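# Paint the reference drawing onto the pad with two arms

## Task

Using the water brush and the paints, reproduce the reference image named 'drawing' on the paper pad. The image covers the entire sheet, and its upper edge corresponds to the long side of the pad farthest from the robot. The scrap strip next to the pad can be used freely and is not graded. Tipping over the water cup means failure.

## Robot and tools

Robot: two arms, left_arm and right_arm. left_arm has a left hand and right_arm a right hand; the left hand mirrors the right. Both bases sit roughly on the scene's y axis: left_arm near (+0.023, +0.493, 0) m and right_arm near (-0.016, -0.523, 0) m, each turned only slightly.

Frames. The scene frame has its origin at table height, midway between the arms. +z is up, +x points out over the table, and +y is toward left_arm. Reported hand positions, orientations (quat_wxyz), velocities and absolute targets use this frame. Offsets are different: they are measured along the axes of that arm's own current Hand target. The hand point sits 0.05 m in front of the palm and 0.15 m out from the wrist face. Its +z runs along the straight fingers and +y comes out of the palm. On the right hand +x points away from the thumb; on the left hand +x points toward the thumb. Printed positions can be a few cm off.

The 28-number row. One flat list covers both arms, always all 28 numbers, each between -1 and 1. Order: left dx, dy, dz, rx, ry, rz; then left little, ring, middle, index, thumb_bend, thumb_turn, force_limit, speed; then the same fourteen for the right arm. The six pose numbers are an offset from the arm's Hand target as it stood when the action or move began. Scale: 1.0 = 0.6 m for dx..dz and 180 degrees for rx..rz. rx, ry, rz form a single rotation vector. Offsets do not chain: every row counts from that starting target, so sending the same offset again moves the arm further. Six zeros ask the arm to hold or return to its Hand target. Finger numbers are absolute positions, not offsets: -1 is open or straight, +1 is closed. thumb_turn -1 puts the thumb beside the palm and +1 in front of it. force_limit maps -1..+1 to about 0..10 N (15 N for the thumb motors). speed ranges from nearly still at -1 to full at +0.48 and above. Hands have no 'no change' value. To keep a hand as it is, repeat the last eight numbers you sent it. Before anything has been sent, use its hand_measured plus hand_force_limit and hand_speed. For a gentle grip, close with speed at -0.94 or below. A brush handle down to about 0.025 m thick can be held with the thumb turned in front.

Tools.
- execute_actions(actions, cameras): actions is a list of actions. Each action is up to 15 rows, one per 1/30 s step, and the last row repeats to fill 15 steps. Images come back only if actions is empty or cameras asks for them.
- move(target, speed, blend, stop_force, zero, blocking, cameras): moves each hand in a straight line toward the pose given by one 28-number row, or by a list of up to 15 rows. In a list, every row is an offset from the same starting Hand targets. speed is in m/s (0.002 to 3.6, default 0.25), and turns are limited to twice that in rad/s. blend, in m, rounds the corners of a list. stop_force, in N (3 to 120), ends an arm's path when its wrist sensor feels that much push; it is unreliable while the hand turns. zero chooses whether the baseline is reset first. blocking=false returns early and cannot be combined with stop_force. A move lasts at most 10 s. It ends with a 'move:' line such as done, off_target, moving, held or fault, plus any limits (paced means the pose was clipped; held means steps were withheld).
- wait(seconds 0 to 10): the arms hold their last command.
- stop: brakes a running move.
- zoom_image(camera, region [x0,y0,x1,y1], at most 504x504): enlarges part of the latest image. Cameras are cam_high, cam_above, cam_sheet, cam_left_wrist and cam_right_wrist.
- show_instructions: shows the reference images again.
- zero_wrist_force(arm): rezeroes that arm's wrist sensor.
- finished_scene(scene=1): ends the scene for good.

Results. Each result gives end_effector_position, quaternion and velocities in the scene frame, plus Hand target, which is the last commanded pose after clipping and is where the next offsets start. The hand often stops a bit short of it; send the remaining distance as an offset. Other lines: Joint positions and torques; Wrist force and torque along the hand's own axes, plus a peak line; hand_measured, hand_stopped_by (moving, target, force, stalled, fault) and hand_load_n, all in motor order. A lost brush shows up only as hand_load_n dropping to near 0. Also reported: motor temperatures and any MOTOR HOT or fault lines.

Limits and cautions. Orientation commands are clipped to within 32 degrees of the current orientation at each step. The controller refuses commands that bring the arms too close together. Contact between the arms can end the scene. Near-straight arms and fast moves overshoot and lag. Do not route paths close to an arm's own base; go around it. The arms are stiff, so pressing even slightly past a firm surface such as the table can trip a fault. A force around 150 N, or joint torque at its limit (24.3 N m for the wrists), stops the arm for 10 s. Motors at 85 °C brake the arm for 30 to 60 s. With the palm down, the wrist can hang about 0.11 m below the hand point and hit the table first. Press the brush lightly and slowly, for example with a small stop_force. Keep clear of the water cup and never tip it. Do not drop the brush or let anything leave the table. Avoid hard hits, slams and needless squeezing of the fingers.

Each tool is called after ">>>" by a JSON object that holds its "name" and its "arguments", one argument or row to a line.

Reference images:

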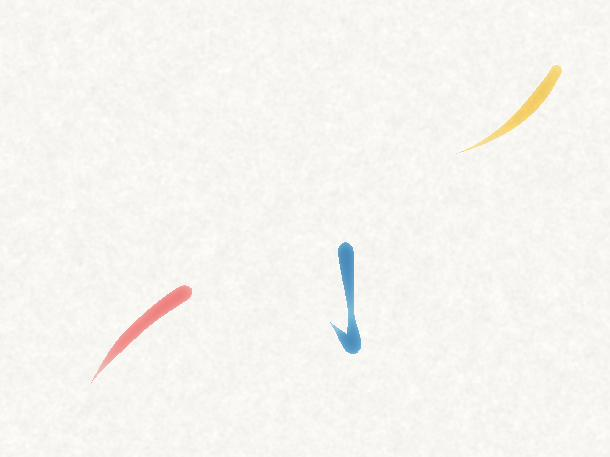

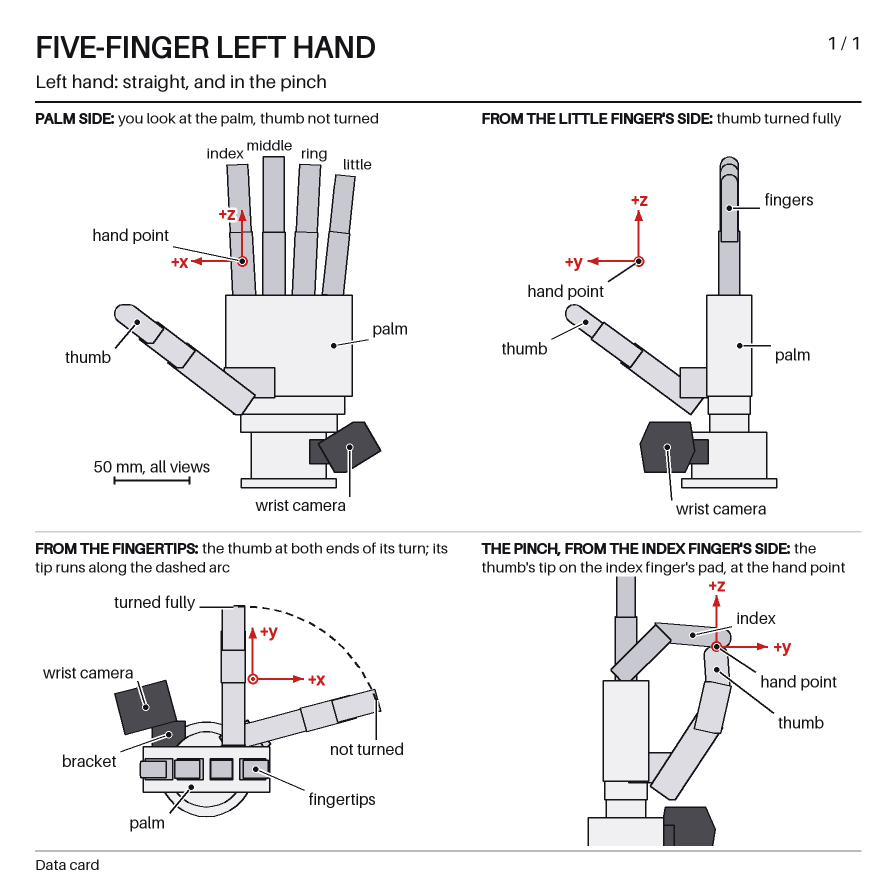

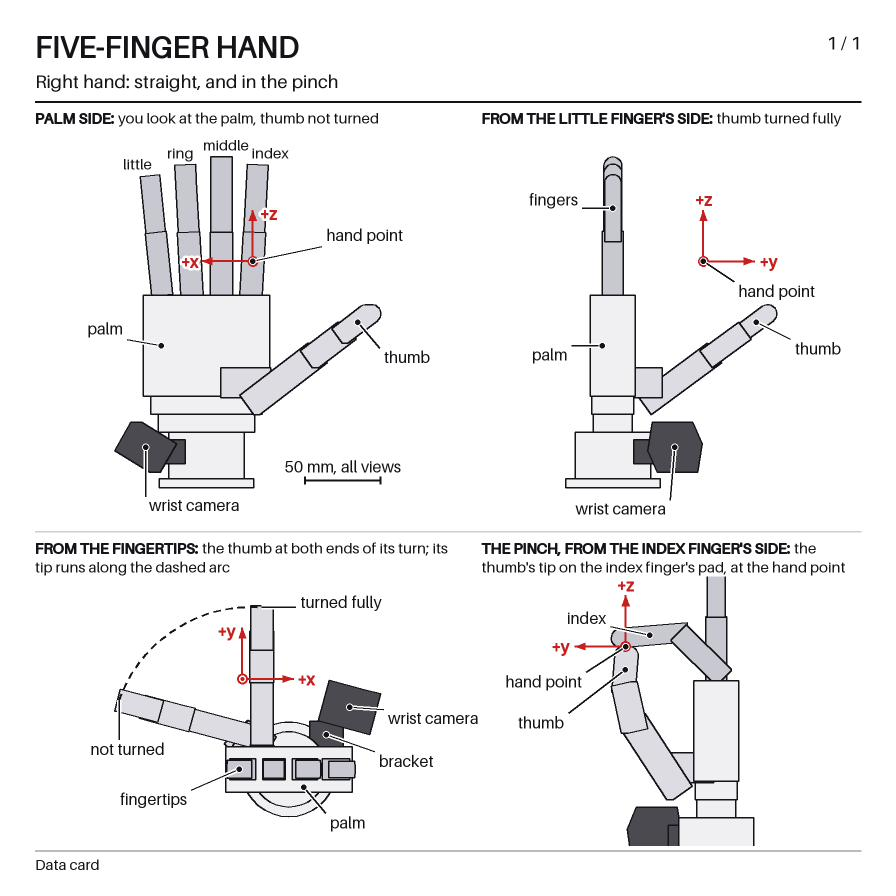

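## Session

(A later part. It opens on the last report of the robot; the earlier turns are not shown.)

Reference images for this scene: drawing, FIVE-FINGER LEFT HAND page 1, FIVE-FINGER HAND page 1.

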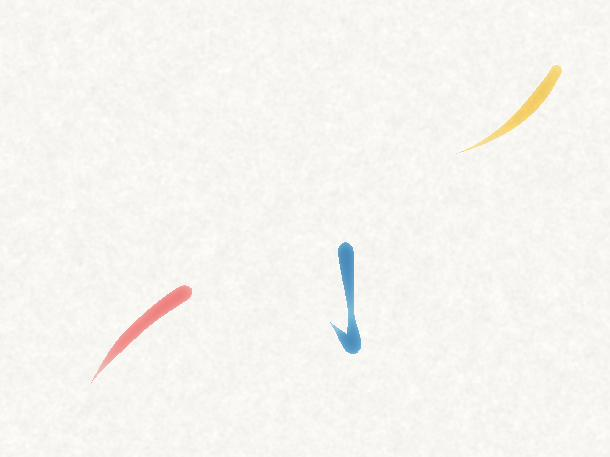

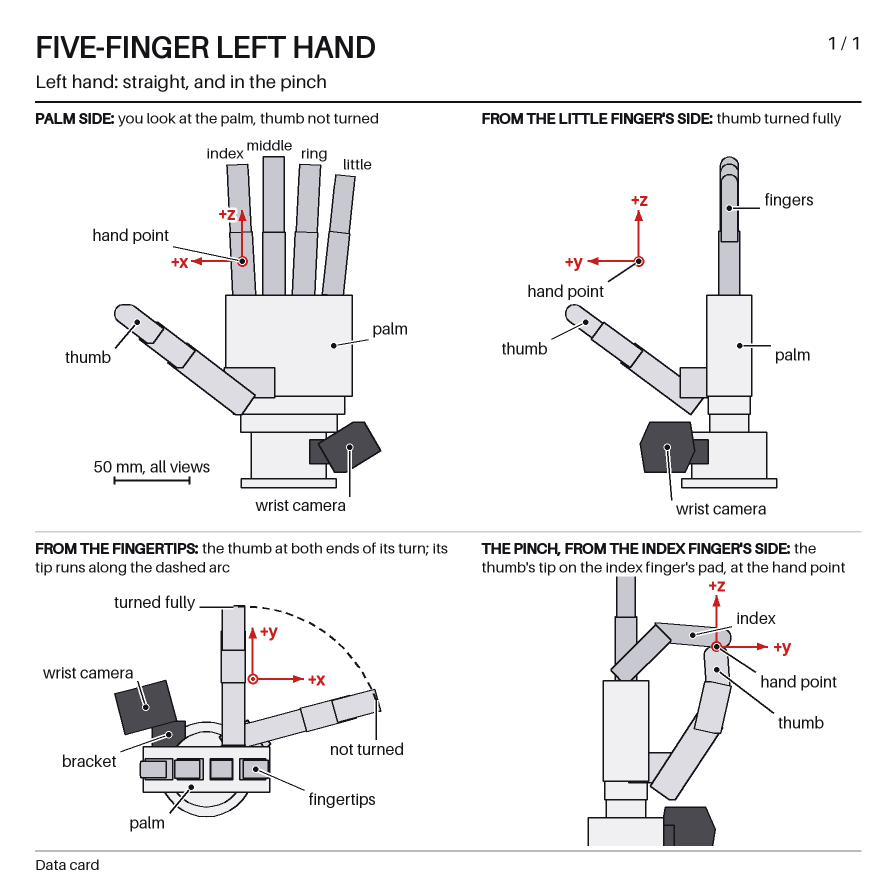

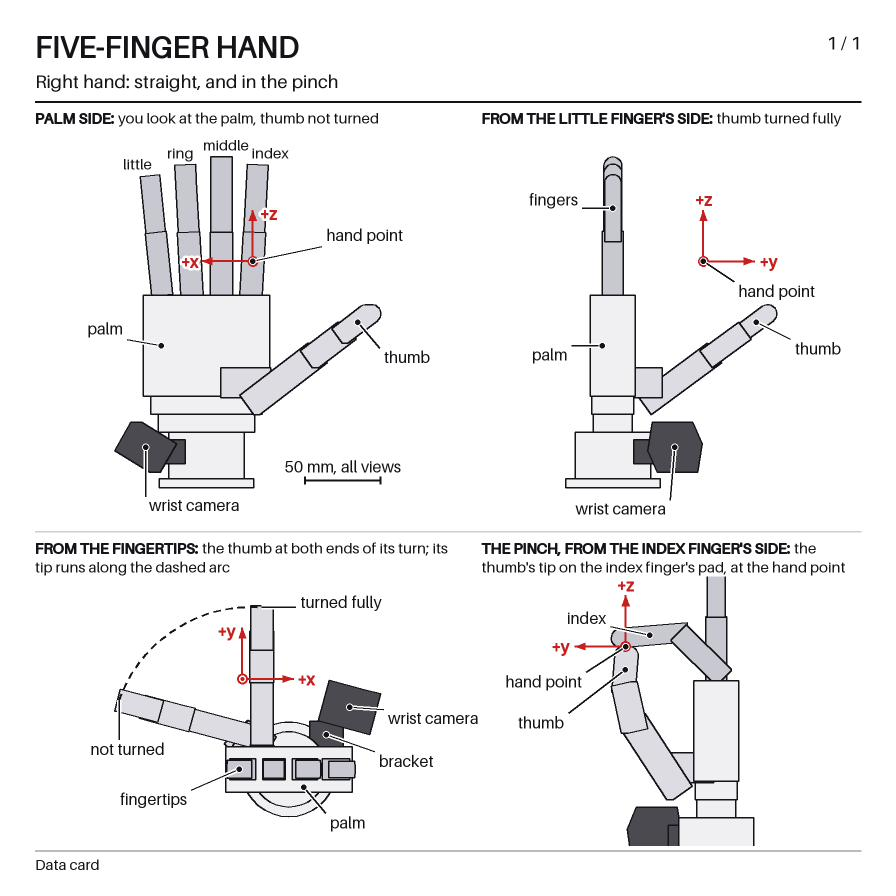

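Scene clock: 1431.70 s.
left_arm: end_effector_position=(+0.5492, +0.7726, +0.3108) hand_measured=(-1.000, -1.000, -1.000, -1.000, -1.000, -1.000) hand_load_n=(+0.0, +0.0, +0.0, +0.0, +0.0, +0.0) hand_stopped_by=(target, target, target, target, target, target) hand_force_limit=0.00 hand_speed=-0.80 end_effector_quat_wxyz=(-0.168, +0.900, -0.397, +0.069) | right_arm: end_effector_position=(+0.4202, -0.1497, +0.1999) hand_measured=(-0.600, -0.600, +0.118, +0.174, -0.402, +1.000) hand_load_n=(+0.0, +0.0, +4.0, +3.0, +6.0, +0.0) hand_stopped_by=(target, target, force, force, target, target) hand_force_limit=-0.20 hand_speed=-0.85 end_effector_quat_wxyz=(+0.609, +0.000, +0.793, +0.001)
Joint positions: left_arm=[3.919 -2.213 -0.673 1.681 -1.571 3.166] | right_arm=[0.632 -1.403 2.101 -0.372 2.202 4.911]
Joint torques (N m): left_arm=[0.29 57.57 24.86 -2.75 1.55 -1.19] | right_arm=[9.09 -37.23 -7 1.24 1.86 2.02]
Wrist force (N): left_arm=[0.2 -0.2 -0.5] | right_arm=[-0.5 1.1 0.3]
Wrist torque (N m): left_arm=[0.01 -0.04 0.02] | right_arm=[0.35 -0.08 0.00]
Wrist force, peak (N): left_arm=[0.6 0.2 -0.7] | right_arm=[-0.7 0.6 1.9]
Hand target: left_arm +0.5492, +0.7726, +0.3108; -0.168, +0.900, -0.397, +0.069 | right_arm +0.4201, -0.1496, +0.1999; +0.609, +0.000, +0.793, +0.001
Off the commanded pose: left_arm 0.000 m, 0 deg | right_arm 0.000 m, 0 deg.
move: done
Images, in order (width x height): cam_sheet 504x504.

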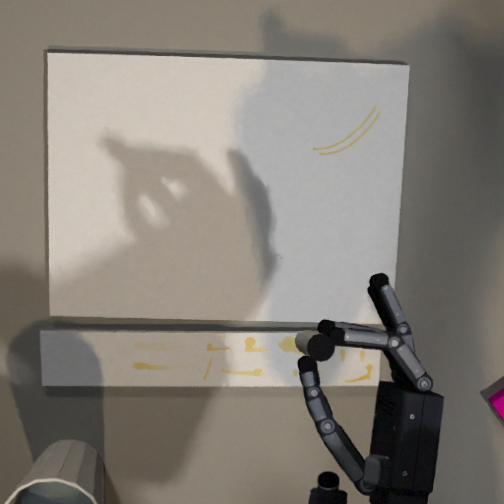

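>>> {"name": "move", "arguments": {
  "target": [
    [0,0,0,0,0,0,-1,-1,-1,-1,-1,-1,0,-0.8,-0.11286,0,-0.03026,0,0,0,-0.6,-0.6,0.35,0.35,-0.4,1,-0.2,-0.85],
    [0,0,0,0,0,0,-1,-1,-1,-1,-1,-1,0,-0.8,-0.039,0.32267,-0.30573,0,0,0,-0.6,-0.6,0.35,0.35,-0.4,1,-0.2,-0.85],
    [0,0,0,0,0,0,-1,-1,-1,-1,-1,-1,0,-0.8,0.12522,0.32267,-0.2617,0,0,0,-0.6,-0.6,0.35,0.35,-0.4,1,-0.2,-0.85],
    [0,0,0,0,0,0,-1,-1,-1,-1,-1,-1,0,-0.8,0.12522,0.31267,-0.2617,0,0,0,-0.6,-0.6,0.35,0.35,-0.4,1,-0.2,-0.85],
    [0,0,0,0,0,0,-1,-1,-1,-1,-1,-1,0,-0.8,0.12692,0.31767,-0.2681,0,0,0,-0.6,-0.6,0.35,0.35,-0.4,1,-0.2,-0.85],
    [0,0,0,0,0,0,-1,-1,-1,-1,-1,-1,0,-0.8,0.12522,0.32267,-0.2617,0,0,0,-0.6,-0.6,0.35,0.35,-0.4,1,-0.2,-0.85],
    [0,0,0,0,0,0,-1,-1,-1,-1,-1,-1,0,-0.8,0.12522,0.31267,-0.2617,0,0,0,-0.6,-0.6,0.35,0.35,-0.4,1,-0.2,-0.85],
    [0,0,0,0,0,0,-1,-1,-1,-1,-1,-1,0,-0.8,0.12692,0.31767,-0.2681,0,0,0,-0.6,-0.6,0.35,0.35,-0.4,1,-0.2,-0.85],
    [0,0,0,0,0,0,-1,-1,-1,-1,-1,-1,0,-0.8,0.12522,0.32267,-0.2617,0,0,0,-0.6,-0.6,0.35,0.35,-0.4,1,-0.2,-0.85],
    [0,0,0,0,0,0,-1,-1,-1,-1,-1,-1,0,-0.8,-0.039,0.32267,-0.30573,0,0,0,-0.6,-0.6,0.35,0.35,-0.4,1,-0.2,-0.85]
  ],
  "speed": [0.2,0.25,0.12,0.04,0.04,0.04,0.04,0.04,0.04,0.15],
  "blend": [0.01,0,0,0.001,0.001,0.001,0.001,0.001,0,0],
  "cameras": ["cam_high"]
}}

>>> {"name": "zoom_image", "arguments": {
  "camera": "cam_high",
  "region": [310, 140, 350, 180]
}}

Scene clock: 1453.60 s.
left_arm: end_effector_position=(+0.5492, +0.7726, +0.3108) hand_measured=(-1.000, -1.000, -1.000, -1.000, -1.000, -1.000) hand_load_n=(+0.0, +0.0, +0.0, +0.0, +0.0, +0.0) hand_stopped_by=(target, target, target, target, target, target) hand_force_limit=0.00 hand_speed=-0.80 end_effector_quat_wxyz=(-0.168, +0.900, -0.397, +0.069) | right_arm: end_effector_position=(+0.2488, +0.0436, +0.2703) hand_measured=(-0.600, -0.600, +0.118, +0.174, -0.402, +1.000) hand_load_n=(+0.0, +0.0, +4.0, +3.0, +6.0, +0.0) hand_stopped_by=(target, target, force, force, target, target) hand_force_limit=-0.20 hand_speed=-0.85 end_effector_quat_wxyz=(+0.609, +0.000, +0.793, +0.001)
Joint positions: left_arm=[3.919 -2.213 -0.673 1.681 -1.571 3.166] | right_arm=[1.248 -1.086 1.506 0.32 2.747 5.414]
Joint torques (N m): left_arm=[-0.51 56.59 24.37 -2.85 1.52 -1.15] | right_arm=[9.31 -53.31 -29.7 3.05 2.45 1.86]
Wrist force (N): left_arm=[0.7 0.1 -0.5] | right_arm=[-0.5 1.1 0.6]
Wrist torque (N m): left_arm=[0.04 -0.10 0.03] | right_arm=[0.35 -0.09 0.01]
Wrist force, peak (N): left_arm=[0.6 0.0 -0.8] | right_arm=[-0.1 2.1 -0.2]
Hand target: left_arm +0.5492, +0.7726, +0.3108; -0.168, +0.900, -0.397, +0.069 | right_arm +0.2488, +0.0436, +0.2703; +0.609, +0.000, +0.793, +0.001
Off the commanded pose: left_arm 0.000 m, 0 deg | right_arm 0.000 m, 0 deg.
move: done
Images, in order (width x height): cam_high 504x504.

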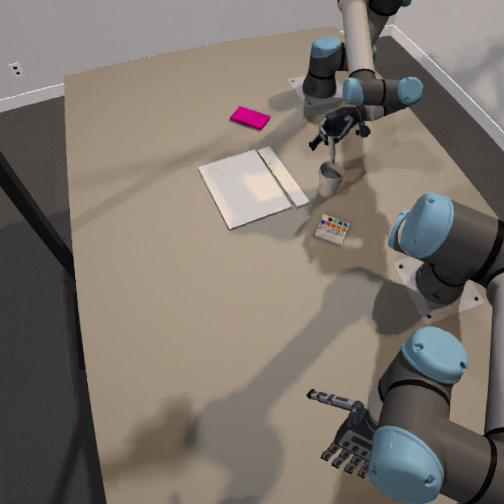

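Scaled by 12.600 from the camera's 504x504 image, which has a finer 720x720 frame.

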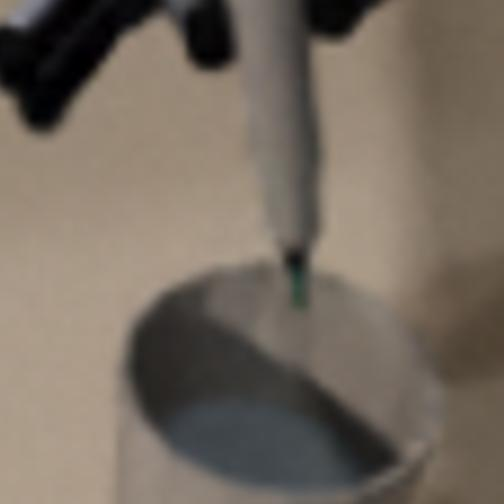

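>>> {"name": "move", "arguments": {
  "target": [
    [0,0,0,0,0,0,-1,-1,-1,-1,-1,-1,0,-0.8,-0.04762,-0.2310,0.17758,0,0,0,-0.6,-0.6,0.35,0.35,-0.4,1,-0.2,-0.85],
    [0,0,0,0,0,0,-1,-1,-1,-1,-1,-1,0,-0.8,0.14606,-0.2310,0.22951,0,0,0,-0.6,-0.6,0.35,0.35,-0.4,1,-0.2,-0.85],
    [0,0,0,0,0,0,-1,-1,-1,-1,-1,-1,0,-0.8,0.19114,-0.2310,0.2416,0,0,0,-0.6,-0.6,0.35,0.35,-0.4,1,-0.2,-0.85],
    [0,0,0,0,0,0,-1,-1,-1,-1,-1,-1,0,-0.8,0.18929,-0.2970,0.24853,0,0,0,-0.6,-0.6,0.35,0.35,-0.4,1,-0.2,-0.85],
    [0,0,0,0,0,0,-1,-1,-1,-1,-1,-1,0,-0.8,0.19114,-0.2310,0.2416,0,0,0,-0.6,-0.6,0.35,0.35,-0.4,1,-0.2,-0.85],
    [0,0,0,0,0,0,-1,-1,-1,-1,-1,-1,0,-0.8,0.06556,-0.2310,0.20793,0,0,0,-0.6,-0.6,0.35,0.35,-0.4,1,-0.2,-0.85]
  ],
  "speed": [0.2,0.1,0.05,0.03,0.03,0.15],
  "blend": [0.02,0.003,0.001,0.001,0.001,0]
}}

>>> {"name": "move", "arguments": {
  "target": [0,0,0,0,0,0,-1,-1,-1,-1,-1,-1,0,-0.8,-0.0525,0.025,-0.2542,0,0,0,-0.6,-0.6,0.35,0.35,-0.4,1,-0.2,-0.85],
  "cameras": ["cam_sheet"]
}}

Scene clock: 1488.83 s.
left_arm: end_effector_position=(+0.5492, +0.7726, +0.3108) hand_measured=(-1.000, -1.000, -1.000, -1.000, -1.000, -1.000) hand_load_n=(-0.5, +0.5, +0.0, +0.0, +0.0, +0.0) hand_stopped_by=(target, target, target, target, target, target) hand_force_limit=0.00 hand_speed=-0.80 end_effector_quat_wxyz=(-0.168, +0.900, -0.397, +0.069) | right_arm: end_effector_position=(+0.3593, -0.0947, +0.1998) hand_measured=(-0.600, -0.600, +0.118, +0.174, -0.402, +1.000) hand_load_n=(+0.0, +0.0, +4.0, +3.0, +6.0, +0.0) hand_stopped_by=(target, target, force, force, target, target) hand_force_limit=-0.20 hand_speed=-0.85 end_effector_quat_wxyz=(+0.609, +0.000, +0.793, +0.001)
Joint positions: left_arm=[3.919 -2.213 -0.673 1.681 -1.571 3.166] | right_arm=[0.865 -1.33 2.017 -0.285 2.42 5.023]
Joint torques (N m): left_arm=[0.05 58.06 23.49 -2.75 1.37 -1.12] | right_arm=[8.87 -40.98 -27.5 1.83 1.61 1.82]
Wrist force (N): left_arm=[0.4 -0.1 -0.5] | right_arm=[-0.3 1.1 0.2]
Wrist torque (N m): left_arm=[0.02 -0.06 0.03] | right_arm=[0.36 -0.10 0.02]
Wrist force, peak (N): left_arm=[0.6 0.0 -0.8] | right_arm=[-0.1 1.9 -0.3]
Hand target: left_arm +0.5492, +0.7726, +0.3108; -0.168, +0.900, -0.397, +0.069 | right_arm +0.3593, -0.0947, +0.1998; +0.609, +0.000, +0.793, +0.001
Off the commanded pose: left_arm 0.000 m, 0 deg | right_arm 0.000 m, 0 deg.
move: done

Scene clock: 1490.30 s.
left_arm: end_effector_position=(+0.5492, +0.7726, +0.3108) hand_measured=(-1.000, -1.000, -1.000, -1.000, -1.000, -1.000) hand_load_n=(+0.0, +0.0, +0.0, +0.0, +0.0, +0.0) hand_stopped_by=(target, target, target, target, target, target) hand_force_limit=0.00 hand_speed=-0.80 end_effector_quat_wxyz=(-0.168, +0.900, -0.397, +0.069) | right_arm: end_effector_position=(+0.2201, -0.0800, +0.2697) hand_measured=(-0.600, -0.600, +0.118, +0.174, -0.402, +1.000) hand_load_n=(+0.0, +0.0, +4.5, +3.5, +6.0, -0.5) hand_stopped_by=(target, target, force, force, target, target) hand_force_limit=-0.20 hand_speed=-0.85 end_effector_quat_wxyz=(+0.609, +0.000, +0.793, +0.001)
Joint positions: left_arm=[3.919 -2.213 -0.673 1.681 -1.571 3.166] | right_arm=[1.224 -1.369 1.899 0.172 2.729 5.373]
Joint torques (N m): left_arm=[0.63 56.86 24.25 -2.73 1.4 -1.16] | right_arm=[9.08 -13.88 -28.2 2.82 2.32 1.92]
Wrist force (N): left_arm=[0.5 -0.3 -0.5] | right_arm=[-0.6 0.9 0.4]
Wrist torque (N m): left_arm=[-0.01 -0.07 0.04] | right_arm=[0.34 -0.05 0.00]
Wrist force, peak (N): left_arm=[0.3 -0.1 -0.9] | right_arm=[-0.2 0.8 1.7]
Hand target: left_arm +0.5492, +0.7726, +0.3108; -0.168, +0.900, -0.397, +0.069 | right_arm +0.2201, -0.0800, +0.2697; +0.609, +0.000, +0.793, +0.001
Off the commanded pose: left_arm 0.000 m, 0 deg | right_arm 0.000 m, 0 deg.
move: done
Images, in order (width x height): cam_sheet 504x504.

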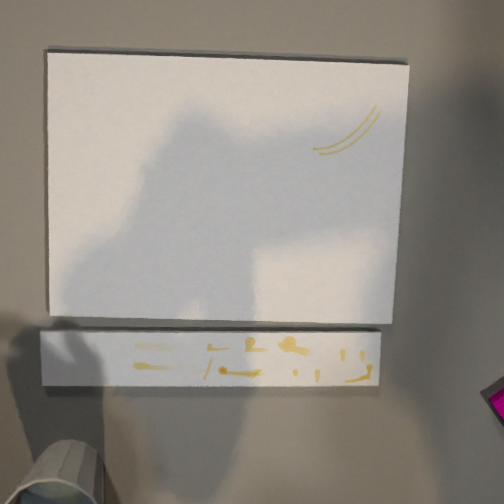

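>>> {"name": "zoom_image", "arguments": {
  "camera": "cam_sheet",
  "region": [180, 325, 300, 395]
}}

>>> {"name": "zoom_image", "arguments": {
  "camera": "cam_sheet",
  "region": [300, 90, 390, 165]
}}

Scaled by 4.200 from the camera's 504x504 image, which has a finer 720x720 frame.

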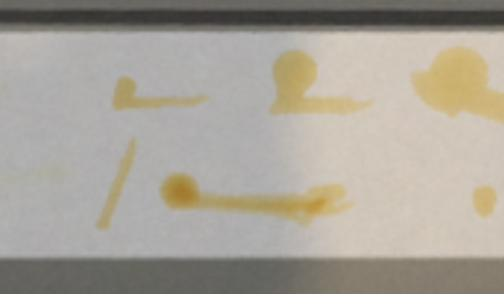

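Scaled by 5.600 from the camera's 504x504 image, which has a finer 720x720 frame.

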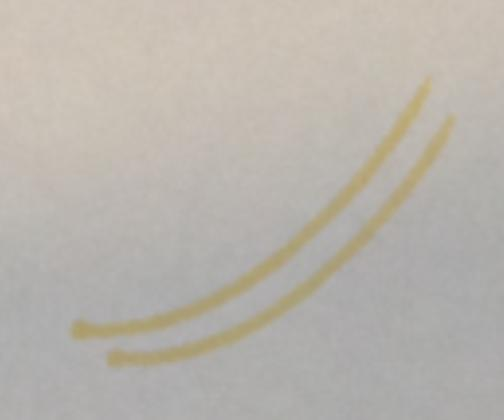

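>>> {"name": "move", "arguments": {
  "target": [
    [0,0,0,0,0,0,-1,-1,-1,-1,-1,-1,0,-0.8,-0.01239,0.2060,0.04621,0,0,0,-0.6,-0.6,0.35,0.35,-0.4,1,-0.2,-0.85],
    [0,0,0,0,0,0,-1,-1,-1,-1,-1,-1,0,-0.8,0.15135,0.2060,0.09011,0,0,0,-0.6,-0.6,0.35,0.35,-0.4,1,-0.2,-0.85],
    [0,0,0,0,0,0,-1,-1,-1,-1,-1,-1,0,-0.8,0.15135,0.1900,0.09011,0,0,0,-0.6,-0.6,0.35,0.35,-0.4,1,-0.2,-0.85],
    [0,0,0,0,0,0,-1,-1,-1,-1,-1,-1,0,-0.8,0.15308,0.200,0.08367,0,0,0,-0.6,-0.6,0.35,0.35,-0.4,1,-0.2,-0.85],
    [0,0,0,0,0,0,-1,-1,-1,-1,-1,-1,0,-0.8,0.15135,0.2060,0.09011,0,0,0,-0.6,-0.6,0.35,0.35,-0.4,1,-0.2,-0.85],
    [0,0,0,0,0,0,-1,-1,-1,-1,-1,-1,0,-0.8,0.15135,0.1900,0.09011,0,0,0,-0.6,-0.6,0.35,0.35,-0.4,1,-0.2,-0.85],
    [0,0,0,0,0,0,-1,-1,-1,-1,-1,-1,0,-0.8,0.15135,0.2060,0.09011,0,0,0,-0.6,-0.6,0.35,0.35,-0.4,1,-0.2,-0.85],
    [0,0,0,0,0,0,-1,-1,-1,-1,-1,-1,0,-0.8,-0.01239,0.2060,0.04621,0,0,0,-0.6,-0.6,0.35,0.35,-0.4,1,-0.2,-0.85]
  ],
  "speed": [0.2,0.1,0.03,0.03,0.03,0.03,0.03,0.12],
  "blend": [0,0.003,0.001,0.001,0.001,0.001,0.001,0]
}}

Scene clock: 1542.03 s.
left_arm: end_effector_position=(+0.5492, +0.7726, +0.3108) hand_measured=(-1.000, -1.000, -1.000, -1.000, -1.000, -1.000) hand_load_n=(+0.0, +0.0, +0.0, +0.0, +0.0, +0.0) hand_stopped_by=(target, target, target, target, target, target) hand_force_limit=0.00 hand_speed=-0.80 end_effector_quat_wxyz=(-0.168, +0.900, -0.397, +0.069) | right_arm: end_effector_position=(+0.2486, +0.0436, +0.2699) hand_measured=(-0.600, -0.600, +0.118, +0.174, -0.402, +1.000) hand_load_n=(+0.0, +0.0, +4.5, +3.0, +6.0, +0.0) hand_stopped_by=(target, target, force, force, target, target) hand_force_limit=-0.20 hand_speed=-0.85 end_effector_quat_wxyz=(+0.609, +0.000, +0.793, +0.001)
Joint positions: left_arm=[3.919 -2.213 -0.673 1.681 -1.571 3.166] | right_arm=[1.248 -1.086 1.506 0.319 2.747 5.414]
Joint torques (N m): left_arm=[0.38 57.36 23.86 -2.78 1.45 -1.26] | right_arm=[8.96 -53.93 -28.33 3.04 2.54 1.93]
Wrist force (N): left_arm=[0.4 -0.2 -0.6] | right_arm=[-0.6 0.9 0.5]
Wrist torque (N m): left_arm=[0.01 -0.06 0.02] | right_arm=[0.34 -0.05 -0.01]
Wrist force, peak (N): left_arm=[0.6 -0.2 -0.7] | right_arm=[-0.6 2.0 0.6]
Hand target: left_arm +0.5492, +0.7726, +0.3108; -0.168, +0.900, -0.397, +0.069 | right_arm +0.2486, +0.0436, +0.2699; +0.609, +0.000, +0.793, +0.001
Off the commanded pose: left_arm 0.000 m, 0 deg | right_arm 0.000 m, 0 deg.
move: done

>>> {"name": "move", "arguments": {
  "target": [
    [0,0,0,0,0,0,-1,-1,-1,-1,-1,-1,0,-0.8,-0.00708,0.28234,0.0264,0,0,0,-0.6,-0.6,0.35,0.35,-0.4,1,-0.2,-0.85],
    [0,0,0,0,0,0,-1,-1,-1,-1,-1,-1,0,-0.8,0.16986,0.28234,0.07384,0,0,0,-0.6,-0.6,0.35,0.35,-0.4,1,-0.2,-0.85],
    [0,0,0,0,0,0,-1,-1,-1,-1,-1,-1,0,-0.8,0.22782,0.28234,0.08938,0,0,0,-0.6,-0.6,0.35,0.35,-0.4,1,-0.2,-0.85],
    [0,0,0,0,0,0,-1,-1,-1,-1,-1,-1,0,-0.8,0.22652,0.28234,0.09421,0,0,0,-0.6,-0.6,0.35,0.35,-0.4,1,-0.2,-0.85],
    [0,0,0,0,0,0,-1,-1,-1,-1,-1,-1,0,-0.8,0.22782,0.28734,0.08938,0,0,0,-0.6,-0.6,0.35,0.35,-0.4,1,-0.2,-0.85],
    [0,0,0,0,0,0,-1,-1,-1,-1,-1,-1,0,-0.8,0.22912,0.28234,0.08455,0,0,0,-0.6,-0.6,0.35,0.35,-0.4,1,-0.2,-0.85],
    [0,0,0,0,0,0,-1,-1,-1,-1,-1,-1,0,-0.8,0.22782,0.27734,0.08938,0,0,0,-0.6,-0.6,0.35,0.35,-0.4,1,-0.2,-0.85],
    [0,0,0,0,0,0,-1,-1,-1,-1,-1,-1,0,-0.8,0.22652,0.28234,0.09421,0,0,0,-0.6,-0.6,0.35,0.35,-0.4,1,-0.2,-0.85],
    [0,0,0,0,0,0,-1,-1,-1,-1,-1,-1,0,-0.8,0.22782,0.28734,0.08938,0,0,0,-0.6,-0.6,0.35,0.35,-0.4,1,-0.2,-0.85],
    [0,0,0,0,0,0,-1,-1,-1,-1,-1,-1,0,-0.8,0.22912,0.28234,0.08455,0,0,0,-0.6,-0.6,0.35,0.35,-0.4,1,-0.2,-0.85],
    [0,0,0,0,0,0,-1,-1,-1,-1,-1,-1,0,-0.8,0.22782,0.27734,0.08938,0,0,0,-0.6,-0.6,0.35,0.35,-0.4,1,-0.2,-0.85],
    [0,0,0,0,0,0,-1,-1,-1,-1,-1,-1,0,-0.8,0.22652,0.28234,0.09421,0,0,0,-0.6,-0.6,0.35,0.35,-0.4,1,-0.2,-0.85],
    [0,0,0,0,0,0,-1,-1,-1,-1,-1,-1,0,-0.8,0.22782,0.28234,0.08938,0,0,0,-0.6,-0.6,0.35,0.35,-0.4,1,-0.2,-0.85],
    [0,0,0,0,0,0,-1,-1,-1,-1,-1,-1,0,-0.8,0.10546,0.28234,0.05658,0,0,0,-0.6,-0.6,0.35,0.35,-0.4,1,-0.2,-0.85]
  ],
  "speed": [0.2,0.1,0.04,0.02,0.02,0.02,0.02,0.02,0.02,0.02,0.02,0.02,0.02,0.1],
  "blend": [0.02,0.003,0.0005,0.001,0.001,0.001,0.001,0.001,0.001,0.001,0.001,0.001,0.001,0],
  "cameras": ["cam_high"]
}}

Scene clock: 1559.90 s.
left_arm: end_effector_position=(+0.5492, +0.7726, +0.3108) hand_measured=(-1.000, -1.000, -1.000, -1.000, -1.000, -1.000) hand_load_n=(+0.0, +0.0, +0.0, +0.0, -0.5, +0.5) hand_stopped_by=(target, target, target, target, target, target) hand_force_limit=0.00 hand_speed=-0.80 end_effector_quat_wxyz=(-0.168, +0.900, -0.397, +0.069) | right_arm: end_effector_position=(+0.2648, +0.2132, +0.2002) hand_measured=(-0.600, -0.600, +0.118, +0.174, -0.402, +1.000) hand_load_n=(+0.0, +0.0, +4.5, +3.0, +6.0, +0.0) hand_stopped_by=(target, target, force, force, target, target) hand_force_limit=-0.20 hand_speed=-0.85 end_effector_quat_wxyz=(+0.609, +0.000, +0.793, +0.001)
Joint positions: left_arm=[3.919 -2.213 -0.673 1.681 -1.571 3.166] | right_arm=[1.3 -0.578 0.815 0.595 2.784 5.513]
Joint torques (N m): left_arm=[0.61 56.55 23.64 -2.64 1.53 -1.17] | right_arm=[8.15 -65.24 -29.54 3.1 2.62 1.9]
Wrist force (N): left_arm=[0.1 0.0 -0.6] | right_arm=[-0.2 0.7 0.7]
Wrist torque (N m): left_arm=[0.04 -0.02 0.01] | right_arm=[0.28 -0.13 0.02]
Wrist force, peak (N): left_arm=[0.4 0.3 -0.9] | right_arm=[-0.7 1.7 0.7]
Hand target: left_arm +0.5492, +0.7726, +0.3108; -0.168, +0.900, -0.397, +0.069 | right_arm +0.2648, +0.2132, +0.2002; +0.609, +0.000, +0.793, +0.001
Off the commanded pose: left_arm 0.000 m, 0 deg | right_arm 0.000 m, 0 deg.
move: done
Images, in order (width x height): cam_high 504x504.

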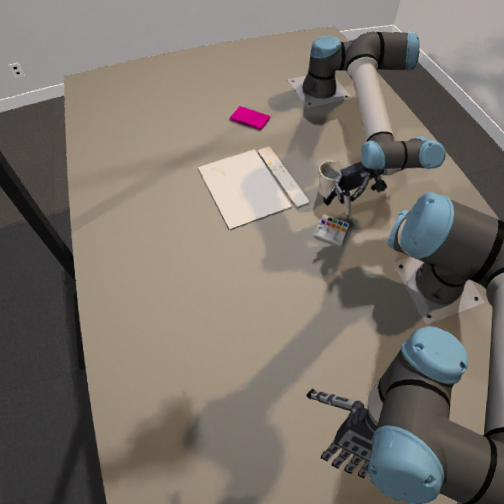

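>>> {"name": "zoom_image", "arguments": {
  "camera": "cam_high",
  "region": [310, 190, 370, 250]
}}

Scaled by 8.400 from the camera's 504x504 image, which has a finer 720x720 frame.

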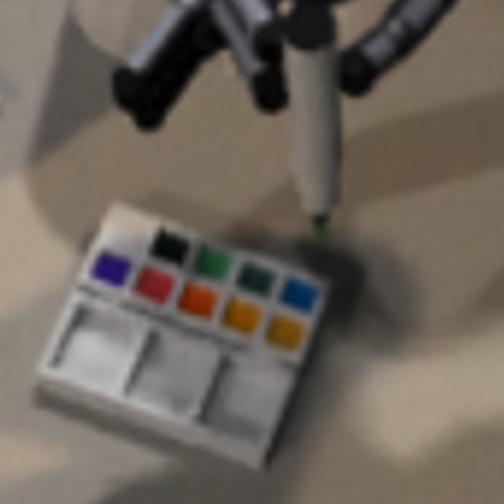

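>>> {"name": "move", "arguments": {
  "target": [
    [0,0,0,0,0,0,-1,-1,-1,-1,-1,-1,0,-0.8,-0.09628,0,-0.02582,0,0,0,-0.6,-0.6,0.35,0.35,-0.4,1,-0.2,-0.85],
    [0,0,0,0,0,0,-1,-1,-1,-1,-1,-1,0,-0.8,-0.212,-0.61603,0.47011,0,0,0,-0.6,-0.6,0.35,0.35,-0.4,1,-0.2,-0.85],
    [0,0,0,0,0,0,-1,-1,-1,-1,-1,-1,0,-0.8,-0.051,-0.61603,0.51328,0,0,0,-0.6,-0.6,0.35,0.35,-0.4,1,-0.2,-0.85]
  ],
  "speed": [0.2,0.25,0.12],
  "blend": [0.02,0.02,0]
}}

>>> {"name": "move", "arguments": {
  "target": [
    [0,0,0,0,0,0,-1,-1,-1,-1,-1,-1,0,-0.8,0.03945,0,0.01058,0,0,0,-0.6,-0.6,0.35,0.35,-0.4,1,-0.2,-0.85],
    [0,0,0,0,0,0,-1,-1,-1,-1,-1,-1,0,-0.8,0.0397,-0.01285,0.0161,0,0,0,-0.6,-0.6,0.35,0.35,-0.4,1,-0.2,-0.85],
    [0,0,0,0,0,0,-1,-1,-1,-1,-1,-1,0,-0.8,0.03839,-0.02537,0.02416,0,0,0,-0.6,-0.6,0.35,0.35,-0.4,1,-0.2,-0.85],
    [0,0,0,0,0,0,-1,-1,-1,-1,-1,-1,0,-0.8,0.03576,-0.03728,0.0359,0,0,0,-0.6,-0.6,0.35,0.35,-0.4,1,-0.2,-0.85],
    [0,0,0,0,0,0,-1,-1,-1,-1,-1,-1,0,-0.8,0.03268,-0.0465,0.04738,0,0,0,-0.6,-0.6,0.35,0.35,-0.4,1,-0.2,-0.85],
    [0,0,0,0,0,0,-1,-1,-1,-1,-1,-1,0,-0.8,0.03008,-0.05335,0.05706,0,0,0,-0.6,-0.6,0.35,0.35,-0.4,1,-0.2,-0.85],
    [0,0,0,0,0,0,-1,-1,-1,-1,-1,-1,0,-0.8,0.02685,-0.05995,0.06912,0,0,0,-0.6,-0.6,0.35,0.35,-0.4,1,-0.2,-0.85],
    [0,0,0,0,0,0,-1,-1,-1,-1,-1,-1,0,-0.8,0.02389,-0.06488,0.08016,0,0,0,-0.6,-0.6,0.35,0.35,-0.4,1,-0.2,-0.85],
    [0,0,0,0,0,0,-1,-1,-1,-1,-1,-1,0,-0.8,0.02341,-0.06568,0.08193,0,0,0,-0.6,-0.6,0.35,0.35,-0.4,1,-0.2,-0.85],
    [0,0,0,0,0,0,-1,-1,-1,-1,-1,-1,0,-0.8,-0.00283,-0.06568,0.0749,0,0,0,-0.6,-0.6,0.35,0.35,-0.4,1,-0.2,-0.85]
  ],
  "speed": [0.05,0.02,0.02,0.02,0.02,0.02,0.02,0.02,0.02,0.05],
  "blend": [0.0005,0.001,0.001,0.001,0.001,0.001,0.001,0.0005,0.0005,0]
}}

Scene clock: 1584.00 s.
left_arm: end_effector_position=(+0.5492, +0.7726, +0.3108) hand_measured=(-1.000, -1.000, -1.000, -1.000, -1.000, -1.000) hand_load_n=(+0.0, +0.0, +0.0, +0.0, +0.0, +0.0) hand_stopped_by=(target, target, target, target, target, target) hand_force_limit=0.00 hand_speed=-0.80 end_effector_quat_wxyz=(-0.168, +0.900, -0.397, +0.069) | right_arm: end_effector_position=(+0.5707, -0.1560, +0.1496) hand_measured=(-0.600, -0.600, +0.118, +0.174, -0.402, +1.000) hand_load_n=(+0.0, +0.0, +4.0, +3.0, +6.0, +0.0) hand_stopped_by=(target, target, force, force, target, target) hand_force_limit=-0.20 hand_speed=-0.85 end_effector_quat_wxyz=(+0.609, +0.000, +0.793, +0.001)
Joint positions: left_arm=[3.919 -2.213 -0.673 1.681 -1.571 3.166] | right_arm=[0.415 -1.138 1.891 -0.465 1.995 4.835]
Joint torques (N m): left_arm=[1.11 56.69 24.33 -2.7 1.43 -1.11] | right_arm=[-10.29 -22.98 -4.56 -2.06 -1.26 -1.94]
Wrist force (N): left_arm=[0.4 -0.2 -0.5] | right_arm=[-0.4 0.8 0.4]
Wrist torque (N m): left_arm=[0.00 -0.05 0.03] | right_arm=[0.31 -0.10 0.11]
Wrist force, peak (N): left_arm=[0.7 0.0 -0.8] | right_arm=[-1.8 -0.1 1.0]
Hand target: left_arm +0.5492, +0.7726, +0.3108; -0.168, +0.900, -0.397, +0.069 | right_arm +0.5707, -0.1560, +0.1496; +0.609, +0.000, +0.793, +0.001
Off the commanded pose: left_arm 0.000 m, 0 deg | right_arm 0.000 m, 0 deg.
move: done

Scene clock: 1588.30 s.
left_arm: end_effector_position=(+0.5492, +0.7726, +0.3108) hand_measured=(-1.000, -1.000, -1.000, -1.000, -1.000, -1.000) hand_load_n=(+0.0, +0.0, +0.0, +0.0, +0.0, +0.0) hand_stopped_by=(target, target, target, target, target, target) hand_force_limit=0.00 hand_speed=-0.80 end_effector_quat_wxyz=(-0.168, +0.900, -0.397, +0.069) | right_arm: end_effector_position=(+0.6146, -0.1953, +0.1394) hand_measured=(-0.600, -0.600, +0.118, +0.174, -0.402, +1.000) hand_load_n=(+0.0, +0.0, +4.0, +3.5, +6.0, +0.0) hand_stopped_by=(target, target, force, force, target, target) hand_force_limit=-0.20 hand_speed=-0.85 end_effector_quat_wxyz=(+0.609, +0.000, +0.793, +0.001)
Joint positions: left_arm=[3.919 -2.213 -0.673 1.681 -1.571 3.166] | right_arm=[0.295 -1.105 1.872 -0.491 1.88 4.799]
Joint torques (N m): left_arm=[0.31 56.39 24.55 -2.7 1.42 -1.24] | right_arm=[-9.99 -50.6 -26.89 1.13 -1.3 -1.43]
Wrist force (N): left_arm=[0.1 0.0 -0.4] | right_arm=[-0.7 0.9 0.4]
Wrist torque (N m): left_arm=[0.02 -0.01 0.00] | right_arm=[0.33 -0.05 0.09]
Wrist force, peak (N): left_arm=[0.5 0.0 -0.8] | right_arm=[-0.8 1.1 0.4]
Hand target: left_arm +0.5492, +0.7726, +0.3108; -0.168, +0.900, -0.397, +0.069 | right_arm +0.6146, -0.1953, +0.1395; +0.609, +0.000, +0.793, +0.001
Off the commanded pose: left_arm 0.000 m, 0 deg | right_arm 0.000 m, 0 deg.
move: done

>>> {"name": "move", "arguments": {
  "target": [
    [0,0,0,0,0,0,-1,-1,-1,-1,-1,-1,0,-0.8,0.00597,0.0315,-0.05445,0,0,0,-0.6,-0.6,0.35,0.35,-0.4,1,-0.2,-0.85],
    [0,0,0,0,0,0,-1,-1,-1,-1,-1,-1,0,-0.8,0.03576,0.0315,-0.04646,0,0,0,-0.6,-0.6,0.35,0.35,-0.4,1,-0.2,-0.85],
    [0,0,0,0,0,0,-1,-1,-1,-1,-1,-1,0,-0.8,0.03776,0.02665,-0.04106,0,0,0,-0.6,-0.6,0.35,0.35,-0.4,1,-0.2,-0.85],
    [0,0,0,0,0,0,-1,-1,-1,-1,-1,-1,0,-0.8,0.03527,0.0167,-0.02986,0,0,0,-0.6,-0.6,0.35,0.35,-0.4,1,-0.2,-0.85],
    [0,0,0,0,0,0,-1,-1,-1,-1,-1,-1,0,-0.8,0.03264,0.00975,-0.02003,0,0,0,-0.6,-0.6,0.35,0.35,-0.4,1,-0.2,-0.85],
    [0,0,0,0,0,0,-1,-1,-1,-1,-1,-1,0,-0.8,0.02931,0.00352,-0.00761,0,0,0,-0.6,-0.6,0.35,0.35,-0.4,1,-0.2,-0.85],
    [0,0,0,0,0,0,-1,-1,-1,-1,-1,-1,0,-0.8,0.02628,-0.001,0.00368,0,0,0,-0.6,-0.6,0.35,0.35,-0.4,1,-0.2,-0.85],
    [0,0,0,0,0,0,-1,-1,-1,-1,-1,-1,0,-0.8,0.02581,-0.00183,0.00545,0,0,0,-0.6,-0.6,0.35,0.35,-0.4,1,-0.2,-0.85],
    [0,0,0,0,0,0,-1,-1,-1,-1,-1,-1,0,-0.8,-0.03263,-0.00183,-0.01022,0,0,0,-0.6,-0.6,0.35,0.35,-0.4,1,-0.2,-0.85]
  ],
  "speed": [0.05,0.04,0.02,0.02,0.02,0.02,0.02,0.02,0.1],
  "blend": [0,0.0005,0.001,0.001,0.001,0.001,0.0005,0.0005,0]
}}

>>> {"name": "move", "arguments": {
  "target": [0,0,0,0,0,0,-1,-1,-1,-1,-1,-1,0,-0.8,0.001,0.07583,-0.3,0,0,0,-0.6,-0.6,0.35,0.35,-0.4,1,-0.2,-0.85],
  "cameras": ["cam_sheet"]
}}

>>> {"name": "zoom_image", "arguments": {
  "camera": "cam_sheet",
  "region": [300, 90, 390, 165]
}}

Scene clock: 1611.30 s.
left_arm: end_effector_position=(+0.5492, +0.7726, +0.3108) hand_measured=(-1.000, -1.000, -1.000, -1.000, -1.000, -1.000) hand_load_n=(+0.0, +0.0, +0.0, +0.0, +0.0, +0.0) hand_stopped_by=(target, target, target, target, target, target) hand_force_limit=0.00 hand_speed=-0.80 end_effector_quat_wxyz=(-0.168, +0.900, -0.397, +0.069) | right_arm: end_effector_position=(+0.6137, -0.1964, +0.1599) hand_measured=(-0.600, -0.600, +0.118, +0.174, -0.402, +1.000) hand_load_n=(+0.0, +0.0, +4.0, +3.0, +6.0, +0.0) hand_stopped_by=(target, target, force, force, target, target) hand_force_limit=-0.20 hand_speed=-0.85 end_effector_quat_wxyz=(+0.609, +0.000, +0.793, +0.001)
Joint positions: left_arm=[3.919 -2.213 -0.673 1.681 -1.571 3.166] | right_arm=[0.294 -1.142 1.861 -0.444 1.878 4.799]
Joint torques (N m): left_arm=[0.3 56.32 24.46 -2.53 1.52 -1.24] | right_arm=[-8.5 -51.08 -28.04 0.95 -1.25 1.2]
Wrist force (N): left_arm=[0.3 0.0 -0.6] | right_arm=[-0.8 1.0 0.4]
Wrist torque (N m): left_arm=[0.04 -0.05 0.01] | right_arm=[0.34 -0.04 0.09]
Wrist force, peak (N): left_arm=[0.6 0.3 -0.8] | right_arm=[-1.3 1.0 0.5]
Hand target: left_arm +0.5492, +0.7726, +0.3108; -0.168, +0.900, -0.397, +0.069 | right_arm +0.6137, -0.1964, +0.1600; +0.609, +0.000, +0.793, +0.001
Off the commanded pose: left_arm 0.000 m, 0 deg | right_arm 0.000 m, 0 deg.
move: done

Scene clock: 1612.70 s.
left_arm: end_effector_position=(+0.5492, +0.7726, +0.3108) hand_measured=(-1.000, -1.000, -1.000, -1.000, -1.000, -1.000) hand_load_n=(+0.0, +0.0, +0.0, +0.0, +0.0, +0.0) hand_stopped_by=(target, target, target, target, target, target) hand_force_limit=0.00 hand_speed=-0.80 end_effector_quat_wxyz=(-0.168, +0.900, -0.397, +0.069) | right_arm: end_effector_position=(+0.4397, -0.1513, +0.2061) hand_measured=(-0.600, -0.600, +0.118, +0.174, -0.402, +1.000) hand_load_n=(+0.0, +0.0, +4.5, +3.0, +6.0, -0.5) hand_stopped_by=(target, target, force, force, target, target) hand_force_limit=-0.20 hand_speed=-0.85 end_effector_quat_wxyz=(+0.609, +0.000, +0.793, +0.001)
Joint positions: left_arm=[3.919 -2.213 -0.673 1.681 -1.571 3.166] | right_arm=[0.595 -1.395 2.071 -0.358 2.166 4.896]
Joint torques (N m): left_arm=[-0.44 56.4 24 -2.66 1.4 -1.03] | right_arm=[10.32 -38.63 -5.21 1.46 1.81 1.62]
Wrist force (N): left_arm=[0.3 -0.1 -0.5] | right_arm=[-0.6 0.9 0.5]
Wrist torque (N m): left_arm=[0.02 -0.05 0.02] | right_arm=[0.31 -0.06 -0.01]
Wrist force, peak (N): left_arm=[0.5 -0.4 -0.6] | right_arm=[-0.8 0.6 1.7]
Hand target: left_arm +0.5492, +0.7726, +0.3108; -0.168, +0.900, -0.397, +0.069 | right_arm +0.4397, -0.1512, +0.2061; +0.609, +0.000, +0.793, +0.001
Off the commanded pose: left_arm 0.000 m, 0 deg | right_arm 0.000 m, 0 deg.
move: done
Images, in order (width x height): cam_sheet 504x504.

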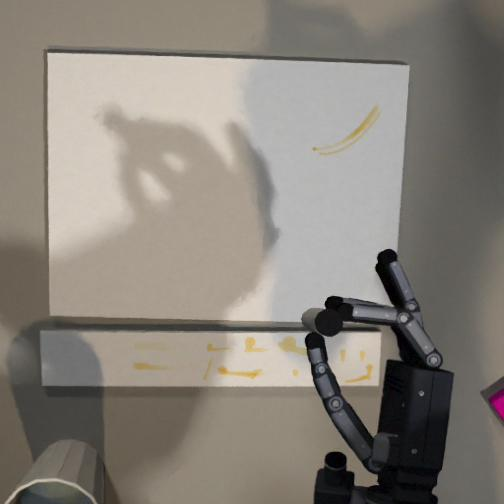

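Scaled by 5.600 from the camera's 504x504 image, which has a finer 720x720 frame.

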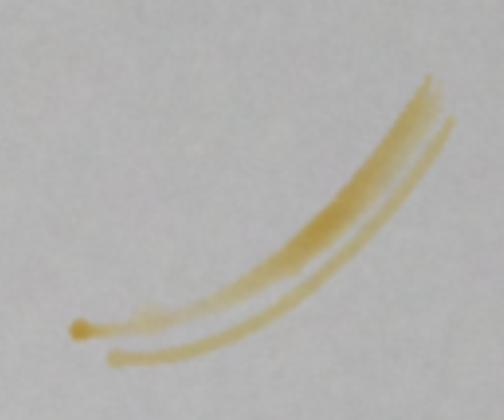

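>>> {"name": "move", "arguments": {
  "target": [
    [0,0,0,0,0,0,-1,-1,-1,-1,-1,-1,0,-0.8,-0.09857,0.03333,-0.05979,0,0,0,-0.6,-0.6,0.35,0.35,-0.4,1,-0.2,-0.85],
    [0,0,0,0,0,0,-1,-1,-1,-1,-1,-1,0,-0.8,-0.02042,0.32467,-0.3351,0,0,0,-0.6,-0.6,0.35,0.35,-0.4,1,-0.2,-0.85]
  ],
  "speed": [0.2,0.25],
  "blend": [0.02,0]
}}

Scene clock: 1626.20 s.
left_arm: end_effector_position=(+0.5492, +0.7726, +0.3108) hand_measured=(-1.000, -1.000, -1.000, -1.000, -1.000, -1.000) hand_load_n=(+0.0, +0.0, +0.0, +0.0, +0.0, +0.0) hand_stopped_by=(target, target, target, target, target, target) hand_force_limit=0.00 hand_speed=-0.80 end_effector_quat_wxyz=(-0.168, +0.900, -0.397, +0.069) | right_arm: end_effector_position=(+0.2484, +0.0432, +0.2702) hand_measured=(-0.600, -0.600, +0.118, +0.174, -0.402, +1.000) hand_load_n=(+0.0, +0.0, +4.5, +3.0, +6.0, -0.5) hand_stopped_by=(target, target, force, force, target, target) hand_force_limit=-0.20 hand_speed=-0.85 end_effector_quat_wxyz=(+0.609, +0.000, +0.793, +0.001)
Joint positions: left_arm=[3.919 -2.213 -0.673 1.681 -1.571 3.166] | right_arm=[1.248 -1.087 1.508 0.319 2.748 5.414]
Joint torques (N m): left_arm=[-0.15 56.88 24.19 -2.55 1.49 -1.3] | right_arm=[9.73 -28.15 -29.19 2.7 2.21 2.1]
Wrist force (N): left_arm=[0.3 -0.1 -0.6] | right_arm=[-0.5 0.8 0.5]
Wrist torque (N m): left_arm=[0.02 -0.04 0.02] | right_arm=[0.30 -0.07 -0.01]
Wrist force, peak (N): left_arm=[0.6 -0.2 -0.8] | right_arm=[-0.2 2.1 -0.5]
Hand target: left_arm +0.5492, +0.7726, +0.3108; -0.168, +0.900, -0.397, +0.069 | right_arm +0.2484, +0.0432, +0.2702; +0.609, +0.000, +0.793, +0.001
Off the commanded pose: left_arm 0.000 m, 0 deg | right_arm 0.000 m, 0 deg.
move: done

>>> {"name": "move", "arguments": {
  "target": [
    [0,0,0,0,0,0,-1,-1,-1,-1,-1,-1,0,-0.8,0.16776,0,0.04498,0,0,0,-0.6,-0.6,0.35,0.35,-0.4,1,-0.2,-0.85],
    [0,0,0,0,0,0,-1,-1,-1,-1,-1,-1,0,-0.8,0.16603,-0.02,0.05142,0,0,0,-0.6,-0.6,0.35,0.35,-0.4,1,-0.2,-0.85],
    [0,0,0,0,0,0,-1,-1,-1,-1,-1,-1,0,-0.8,0.16776,0,0.04498,0,0,0,-0.6,-0.6,0.35,0.35,-0.4,1,-0.2,-0.85],
    [0,0,0,0,0,0,-1,-1,-1,-1,-1,-1,0,-0.8,0.16949,-0.02,0.03854,0,0,0,-0.6,-0.6,0.35,0.35,-0.4,1,-0.2,-0.85],
    [0,0,0,0,0,0,-1,-1,-1,-1,-1,-1,0,-0.8,0.16776,0,0.04498,0,0,0,-0.6,-0.6,0.35,0.35,-0.4,1,-0.2,-0.85],
    [0,0,0,0,0,0,-1,-1,-1,-1,-1,-1,0,-0.8,0.16603,-0.02,0.05142,0,0,0,-0.6,-0.6,0.35,0.35,-0.4,1,-0.2,-0.85],
    [0,0,0,0,0,0,-1,-1,-1,-1,-1,-1,0,-0.8,0.16776,0,0.04498,0,0,0,-0.6,-0.6,0.35,0.35,-0.4,1,-0.2,-0.85],
    [0,0,0,0,0,0,-1,-1,-1,-1,-1,-1,0,-0.8,0.16949,-0.02,0.03854,0,0,0,-0.6,-0.6,0.35,0.35,-0.4,1,-0.2,-0.85],
    [0,0,0,0,0,0,-1,-1,-1,-1,-1,-1,0,-0.8,0.16776,0,0.04498,0,0,0,-0.6,-0.6,0.35,0.35,-0.4,1,-0.2,-0.85],
    [0,0,0,0,0,0,-1,-1,-1,-1,-1,-1,0,-0.8,0.16603,-0.02,0.05142,0,0,0,-0.6,-0.6,0.35,0.35,-0.4,1,-0.2,-0.85],
    [0,0,0,0,0,0,-1,-1,-1,-1,-1,-1,0,-0.8,0.16776,0,0.04498,0,0,0,-0.6,-0.6,0.35,0.35,-0.4,1,-0.2,-0.85],
    [0,0,0,0,0,0,-1,-1,-1,-1,-1,-1,0,-0.8,0.16949,-0.02,0.03854,0,0,0,-0.6,-0.6,0.35,0.35,-0.4,1,-0.2,-0.85],
    [0,0,0,0,0,0,-1,-1,-1,-1,-1,-1,0,-0.8,0.16776,0,0.04498,0,0,0,-0.6,-0.6,0.35,0.35,-0.4,1,-0.2,-0.85],
    [0,0,0,0,0,0,-1,-1,-1,-1,-1,-1,0,-0.8,0,0,0,0,0,0,-0.6,-0.6,0.35,0.35,-0.4,1,-0.2,-0.85]
  ],
  "speed": [0.1,0.04,0.04,0.04,0.04,0.04,0.04,0.04,0.04,0.04,0.04,0.04,0.04,0.12],
  "blend": [0.003,0.001,0.001,0.001,0.001,0.001,0.001,0.001,0.001,0.001,0.001,0.001,0.001,0]
}}

Scene clock: 1644.30 s.
left_arm: end_effector_position=(+0.5492, +0.7726, +0.3108) hand_measured=(-1.000, -1.000, -1.000, -1.000, -1.000, -1.000) hand_load_n=(+0.0, -0.5, +0.0, +0.0, +0.0, +0.0) hand_stopped_by=(target, target, target, target, target, target) hand_force_limit=0.00 hand_speed=-0.80 end_effector_quat_wxyz=(-0.168, +0.900, -0.397, +0.069) | right_arm: end_effector_position=(+0.2484, +0.0432, +0.2702) hand_measured=(-0.600, -0.600, +0.118, +0.174, -0.402, +1.000) hand_load_n=(+0.0, +0.0, +4.5, +3.5, +6.0, -0.5) hand_stopped_by=(target, target, force, force, target, target) hand_force_limit=-0.20 hand_speed=-0.85 end_effector_quat_wxyz=(+0.609, +0.000, +0.793, +0.001)
Joint positions: left_arm=[3.919 -2.213 -0.673 1.681 -1.571 3.166] | right_arm=[1.248 -1.087 1.507 0.32 2.748 5.414]
Joint torques (N m): left_arm=[0.13 56.7 24.14 -2.45 1.55 -1.26] | right_arm=[7.7 -54.1 -29.06 3.07 2.24 1.97]
Wrist force (N): left_arm=[0.2 0.0 -0.4] | right_arm=[-0.5 0.7 0.4]
Wrist torque (N m): left_arm=[0.03 -0.03 0.02] | right_arm=[0.30 -0.07 0.00]
Wrist force, peak (N): left_arm=[0.4 -0.1 -1.0] | right_arm=[-1.4 1.1 0.1]
Hand target: left_arm +0.5492, +0.7726, +0.3108; -0.168, +0.900, -0.397, +0.069 | right_arm +0.2484, +0.0432, +0.2702; +0.609, +0.000, +0.793, +0.001
Off the commanded pose: left_arm 0.000 m, 0 deg | right_arm 0.000 m, 0 deg.
move: done

>>> {"name": "move", "arguments": {
  "target": [
    [0,0,0,0,0,0,-1,-1,-1,-1,-1,-1,0,-0.8,-0.05595,-0.2075,0.20866,0,0,0,-0.6,-0.6,0.35,0.35,-0.4,1,-0.2,-0.85],
    [0,0,0,0,0,0,-1,-1,-1,-1,-1,-1,0,-0.8,0.1826,-0.2075,0.27264,0,0,0,-0.6,-0.6,0.35,0.35,-0.4,1,-0.2,-0.85],
    [0,0,0,0,0,0,-1,-1,-1,-1,-1,-1,0,-0.8,0.18166,-0.2375,0.27634,0,0,0,-0.6,-0.6,0.35,0.35,-0.4,1,-0.2,-0.85],
    [0,0,0,0,0,0,-1,-1,-1,-1,-1,-1,0,-0.8,0.05576,-0.2375,0.24258,0,0,0,-0.6,-0.6,0.35,0.35,-0.4,1,-0.2,-0.85],
    [0,0,0,0,0,0,-1,-1,-1,-1,-1,-1,0,-0.8,0.01226,-0.20533,-0.04572,0,0,0,-0.6,-0.6,0.35,0.35,-0.4,1,-0.2,-0.85]
  ],
  "speed": [0.2,0.12,0.03,0.15,0.25],
  "blend": [0.02,0.001,0.0005,0.02,0],
  "cameras": ["cam_sheet"]
}}

>>> {"name": "zoom_image", "arguments": {
  "camera": "cam_sheet",
  "region": [180, 325, 300, 395]
}}

>>> {"name": "zoom_image", "arguments": {
  "camera": "cam_sheet",
  "region": [300, 90, 390, 165]
}}

Scene clock: 1655.63 s.
left_arm: end_effector_position=(+0.5492, +0.7726, +0.3108) hand_measured=(-1.000, -1.000, -1.000, -1.000, -1.000, -1.000) hand_load_n=(+0.0, +0.0, +0.0, +0.0, +0.0, +0.0) hand_stopped_by=(target, target, target, target, target, target) hand_force_limit=0.00 hand_speed=-0.80 end_effector_quat_wxyz=(-0.168, +0.900, -0.397, +0.069) | right_arm: end_effector_position=(+0.2201, -0.0800, +0.2701) hand_measured=(-0.600, -0.600, +0.118, +0.174, -0.402, +1.000) hand_load_n=(+0.0, +0.0, +4.5, +3.5, +6.0, -0.5) hand_stopped_by=(target, target, force, force, target, target) hand_force_limit=-0.20 hand_speed=-0.85 end_effector_quat_wxyz=(+0.609, +0.000, +0.793, +0.001)
Joint positions: left_arm=[3.919 -2.213 -0.673 1.681 -1.571 3.166] | right_arm=[1.224 -1.37 1.899 0.173 2.729 5.372]
Joint torques (N m): left_arm=[-0.08 56.71 24.36 -2.55 1.45 -1.3] | right_arm=[10.02 -12.88 -27.92 2.92 2.27 2.17]
Wrist force (N): left_arm=[0.5 0.0 -0.6] | right_arm=[-0.5 1.1 0.2]
Wrist torque (N m): left_arm=[0.03 -0.08 0.03] | right_arm=[0.38 -0.05 0.01]
Wrist force, peak (N): left_arm=[0.5 -0.4 -0.8] | right_arm=[0.0 2.0 -0.3]
Hand target: left_arm +0.5492, +0.7726, +0.3108; -0.168, +0.900, -0.397, +0.069 | right_arm +0.2201, -0.0800, +0.2701; +0.609, +0.000, +0.793, +0.001
Off the commanded pose: left_arm 0.000 m, 0 deg | right_arm 0.000 m, 0 deg.
move: done
Images, in order (width x height): cam_sheet 504x504.

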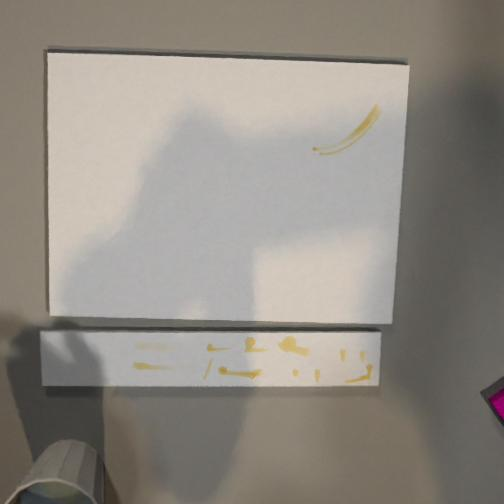

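Scaled by 4.200 from the camera's 504x504 image, which has a finer 720x720 frame.

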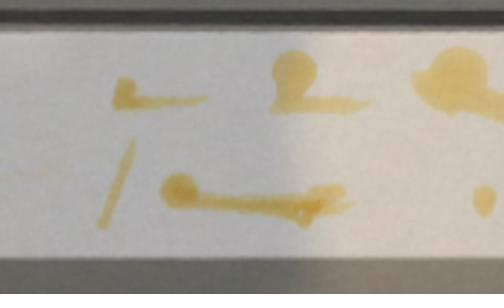

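Scaled by 5.600 from the camera's 504x504 image, which has a finer 720x720 frame.

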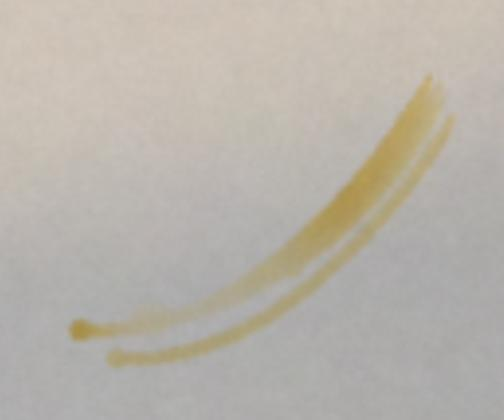

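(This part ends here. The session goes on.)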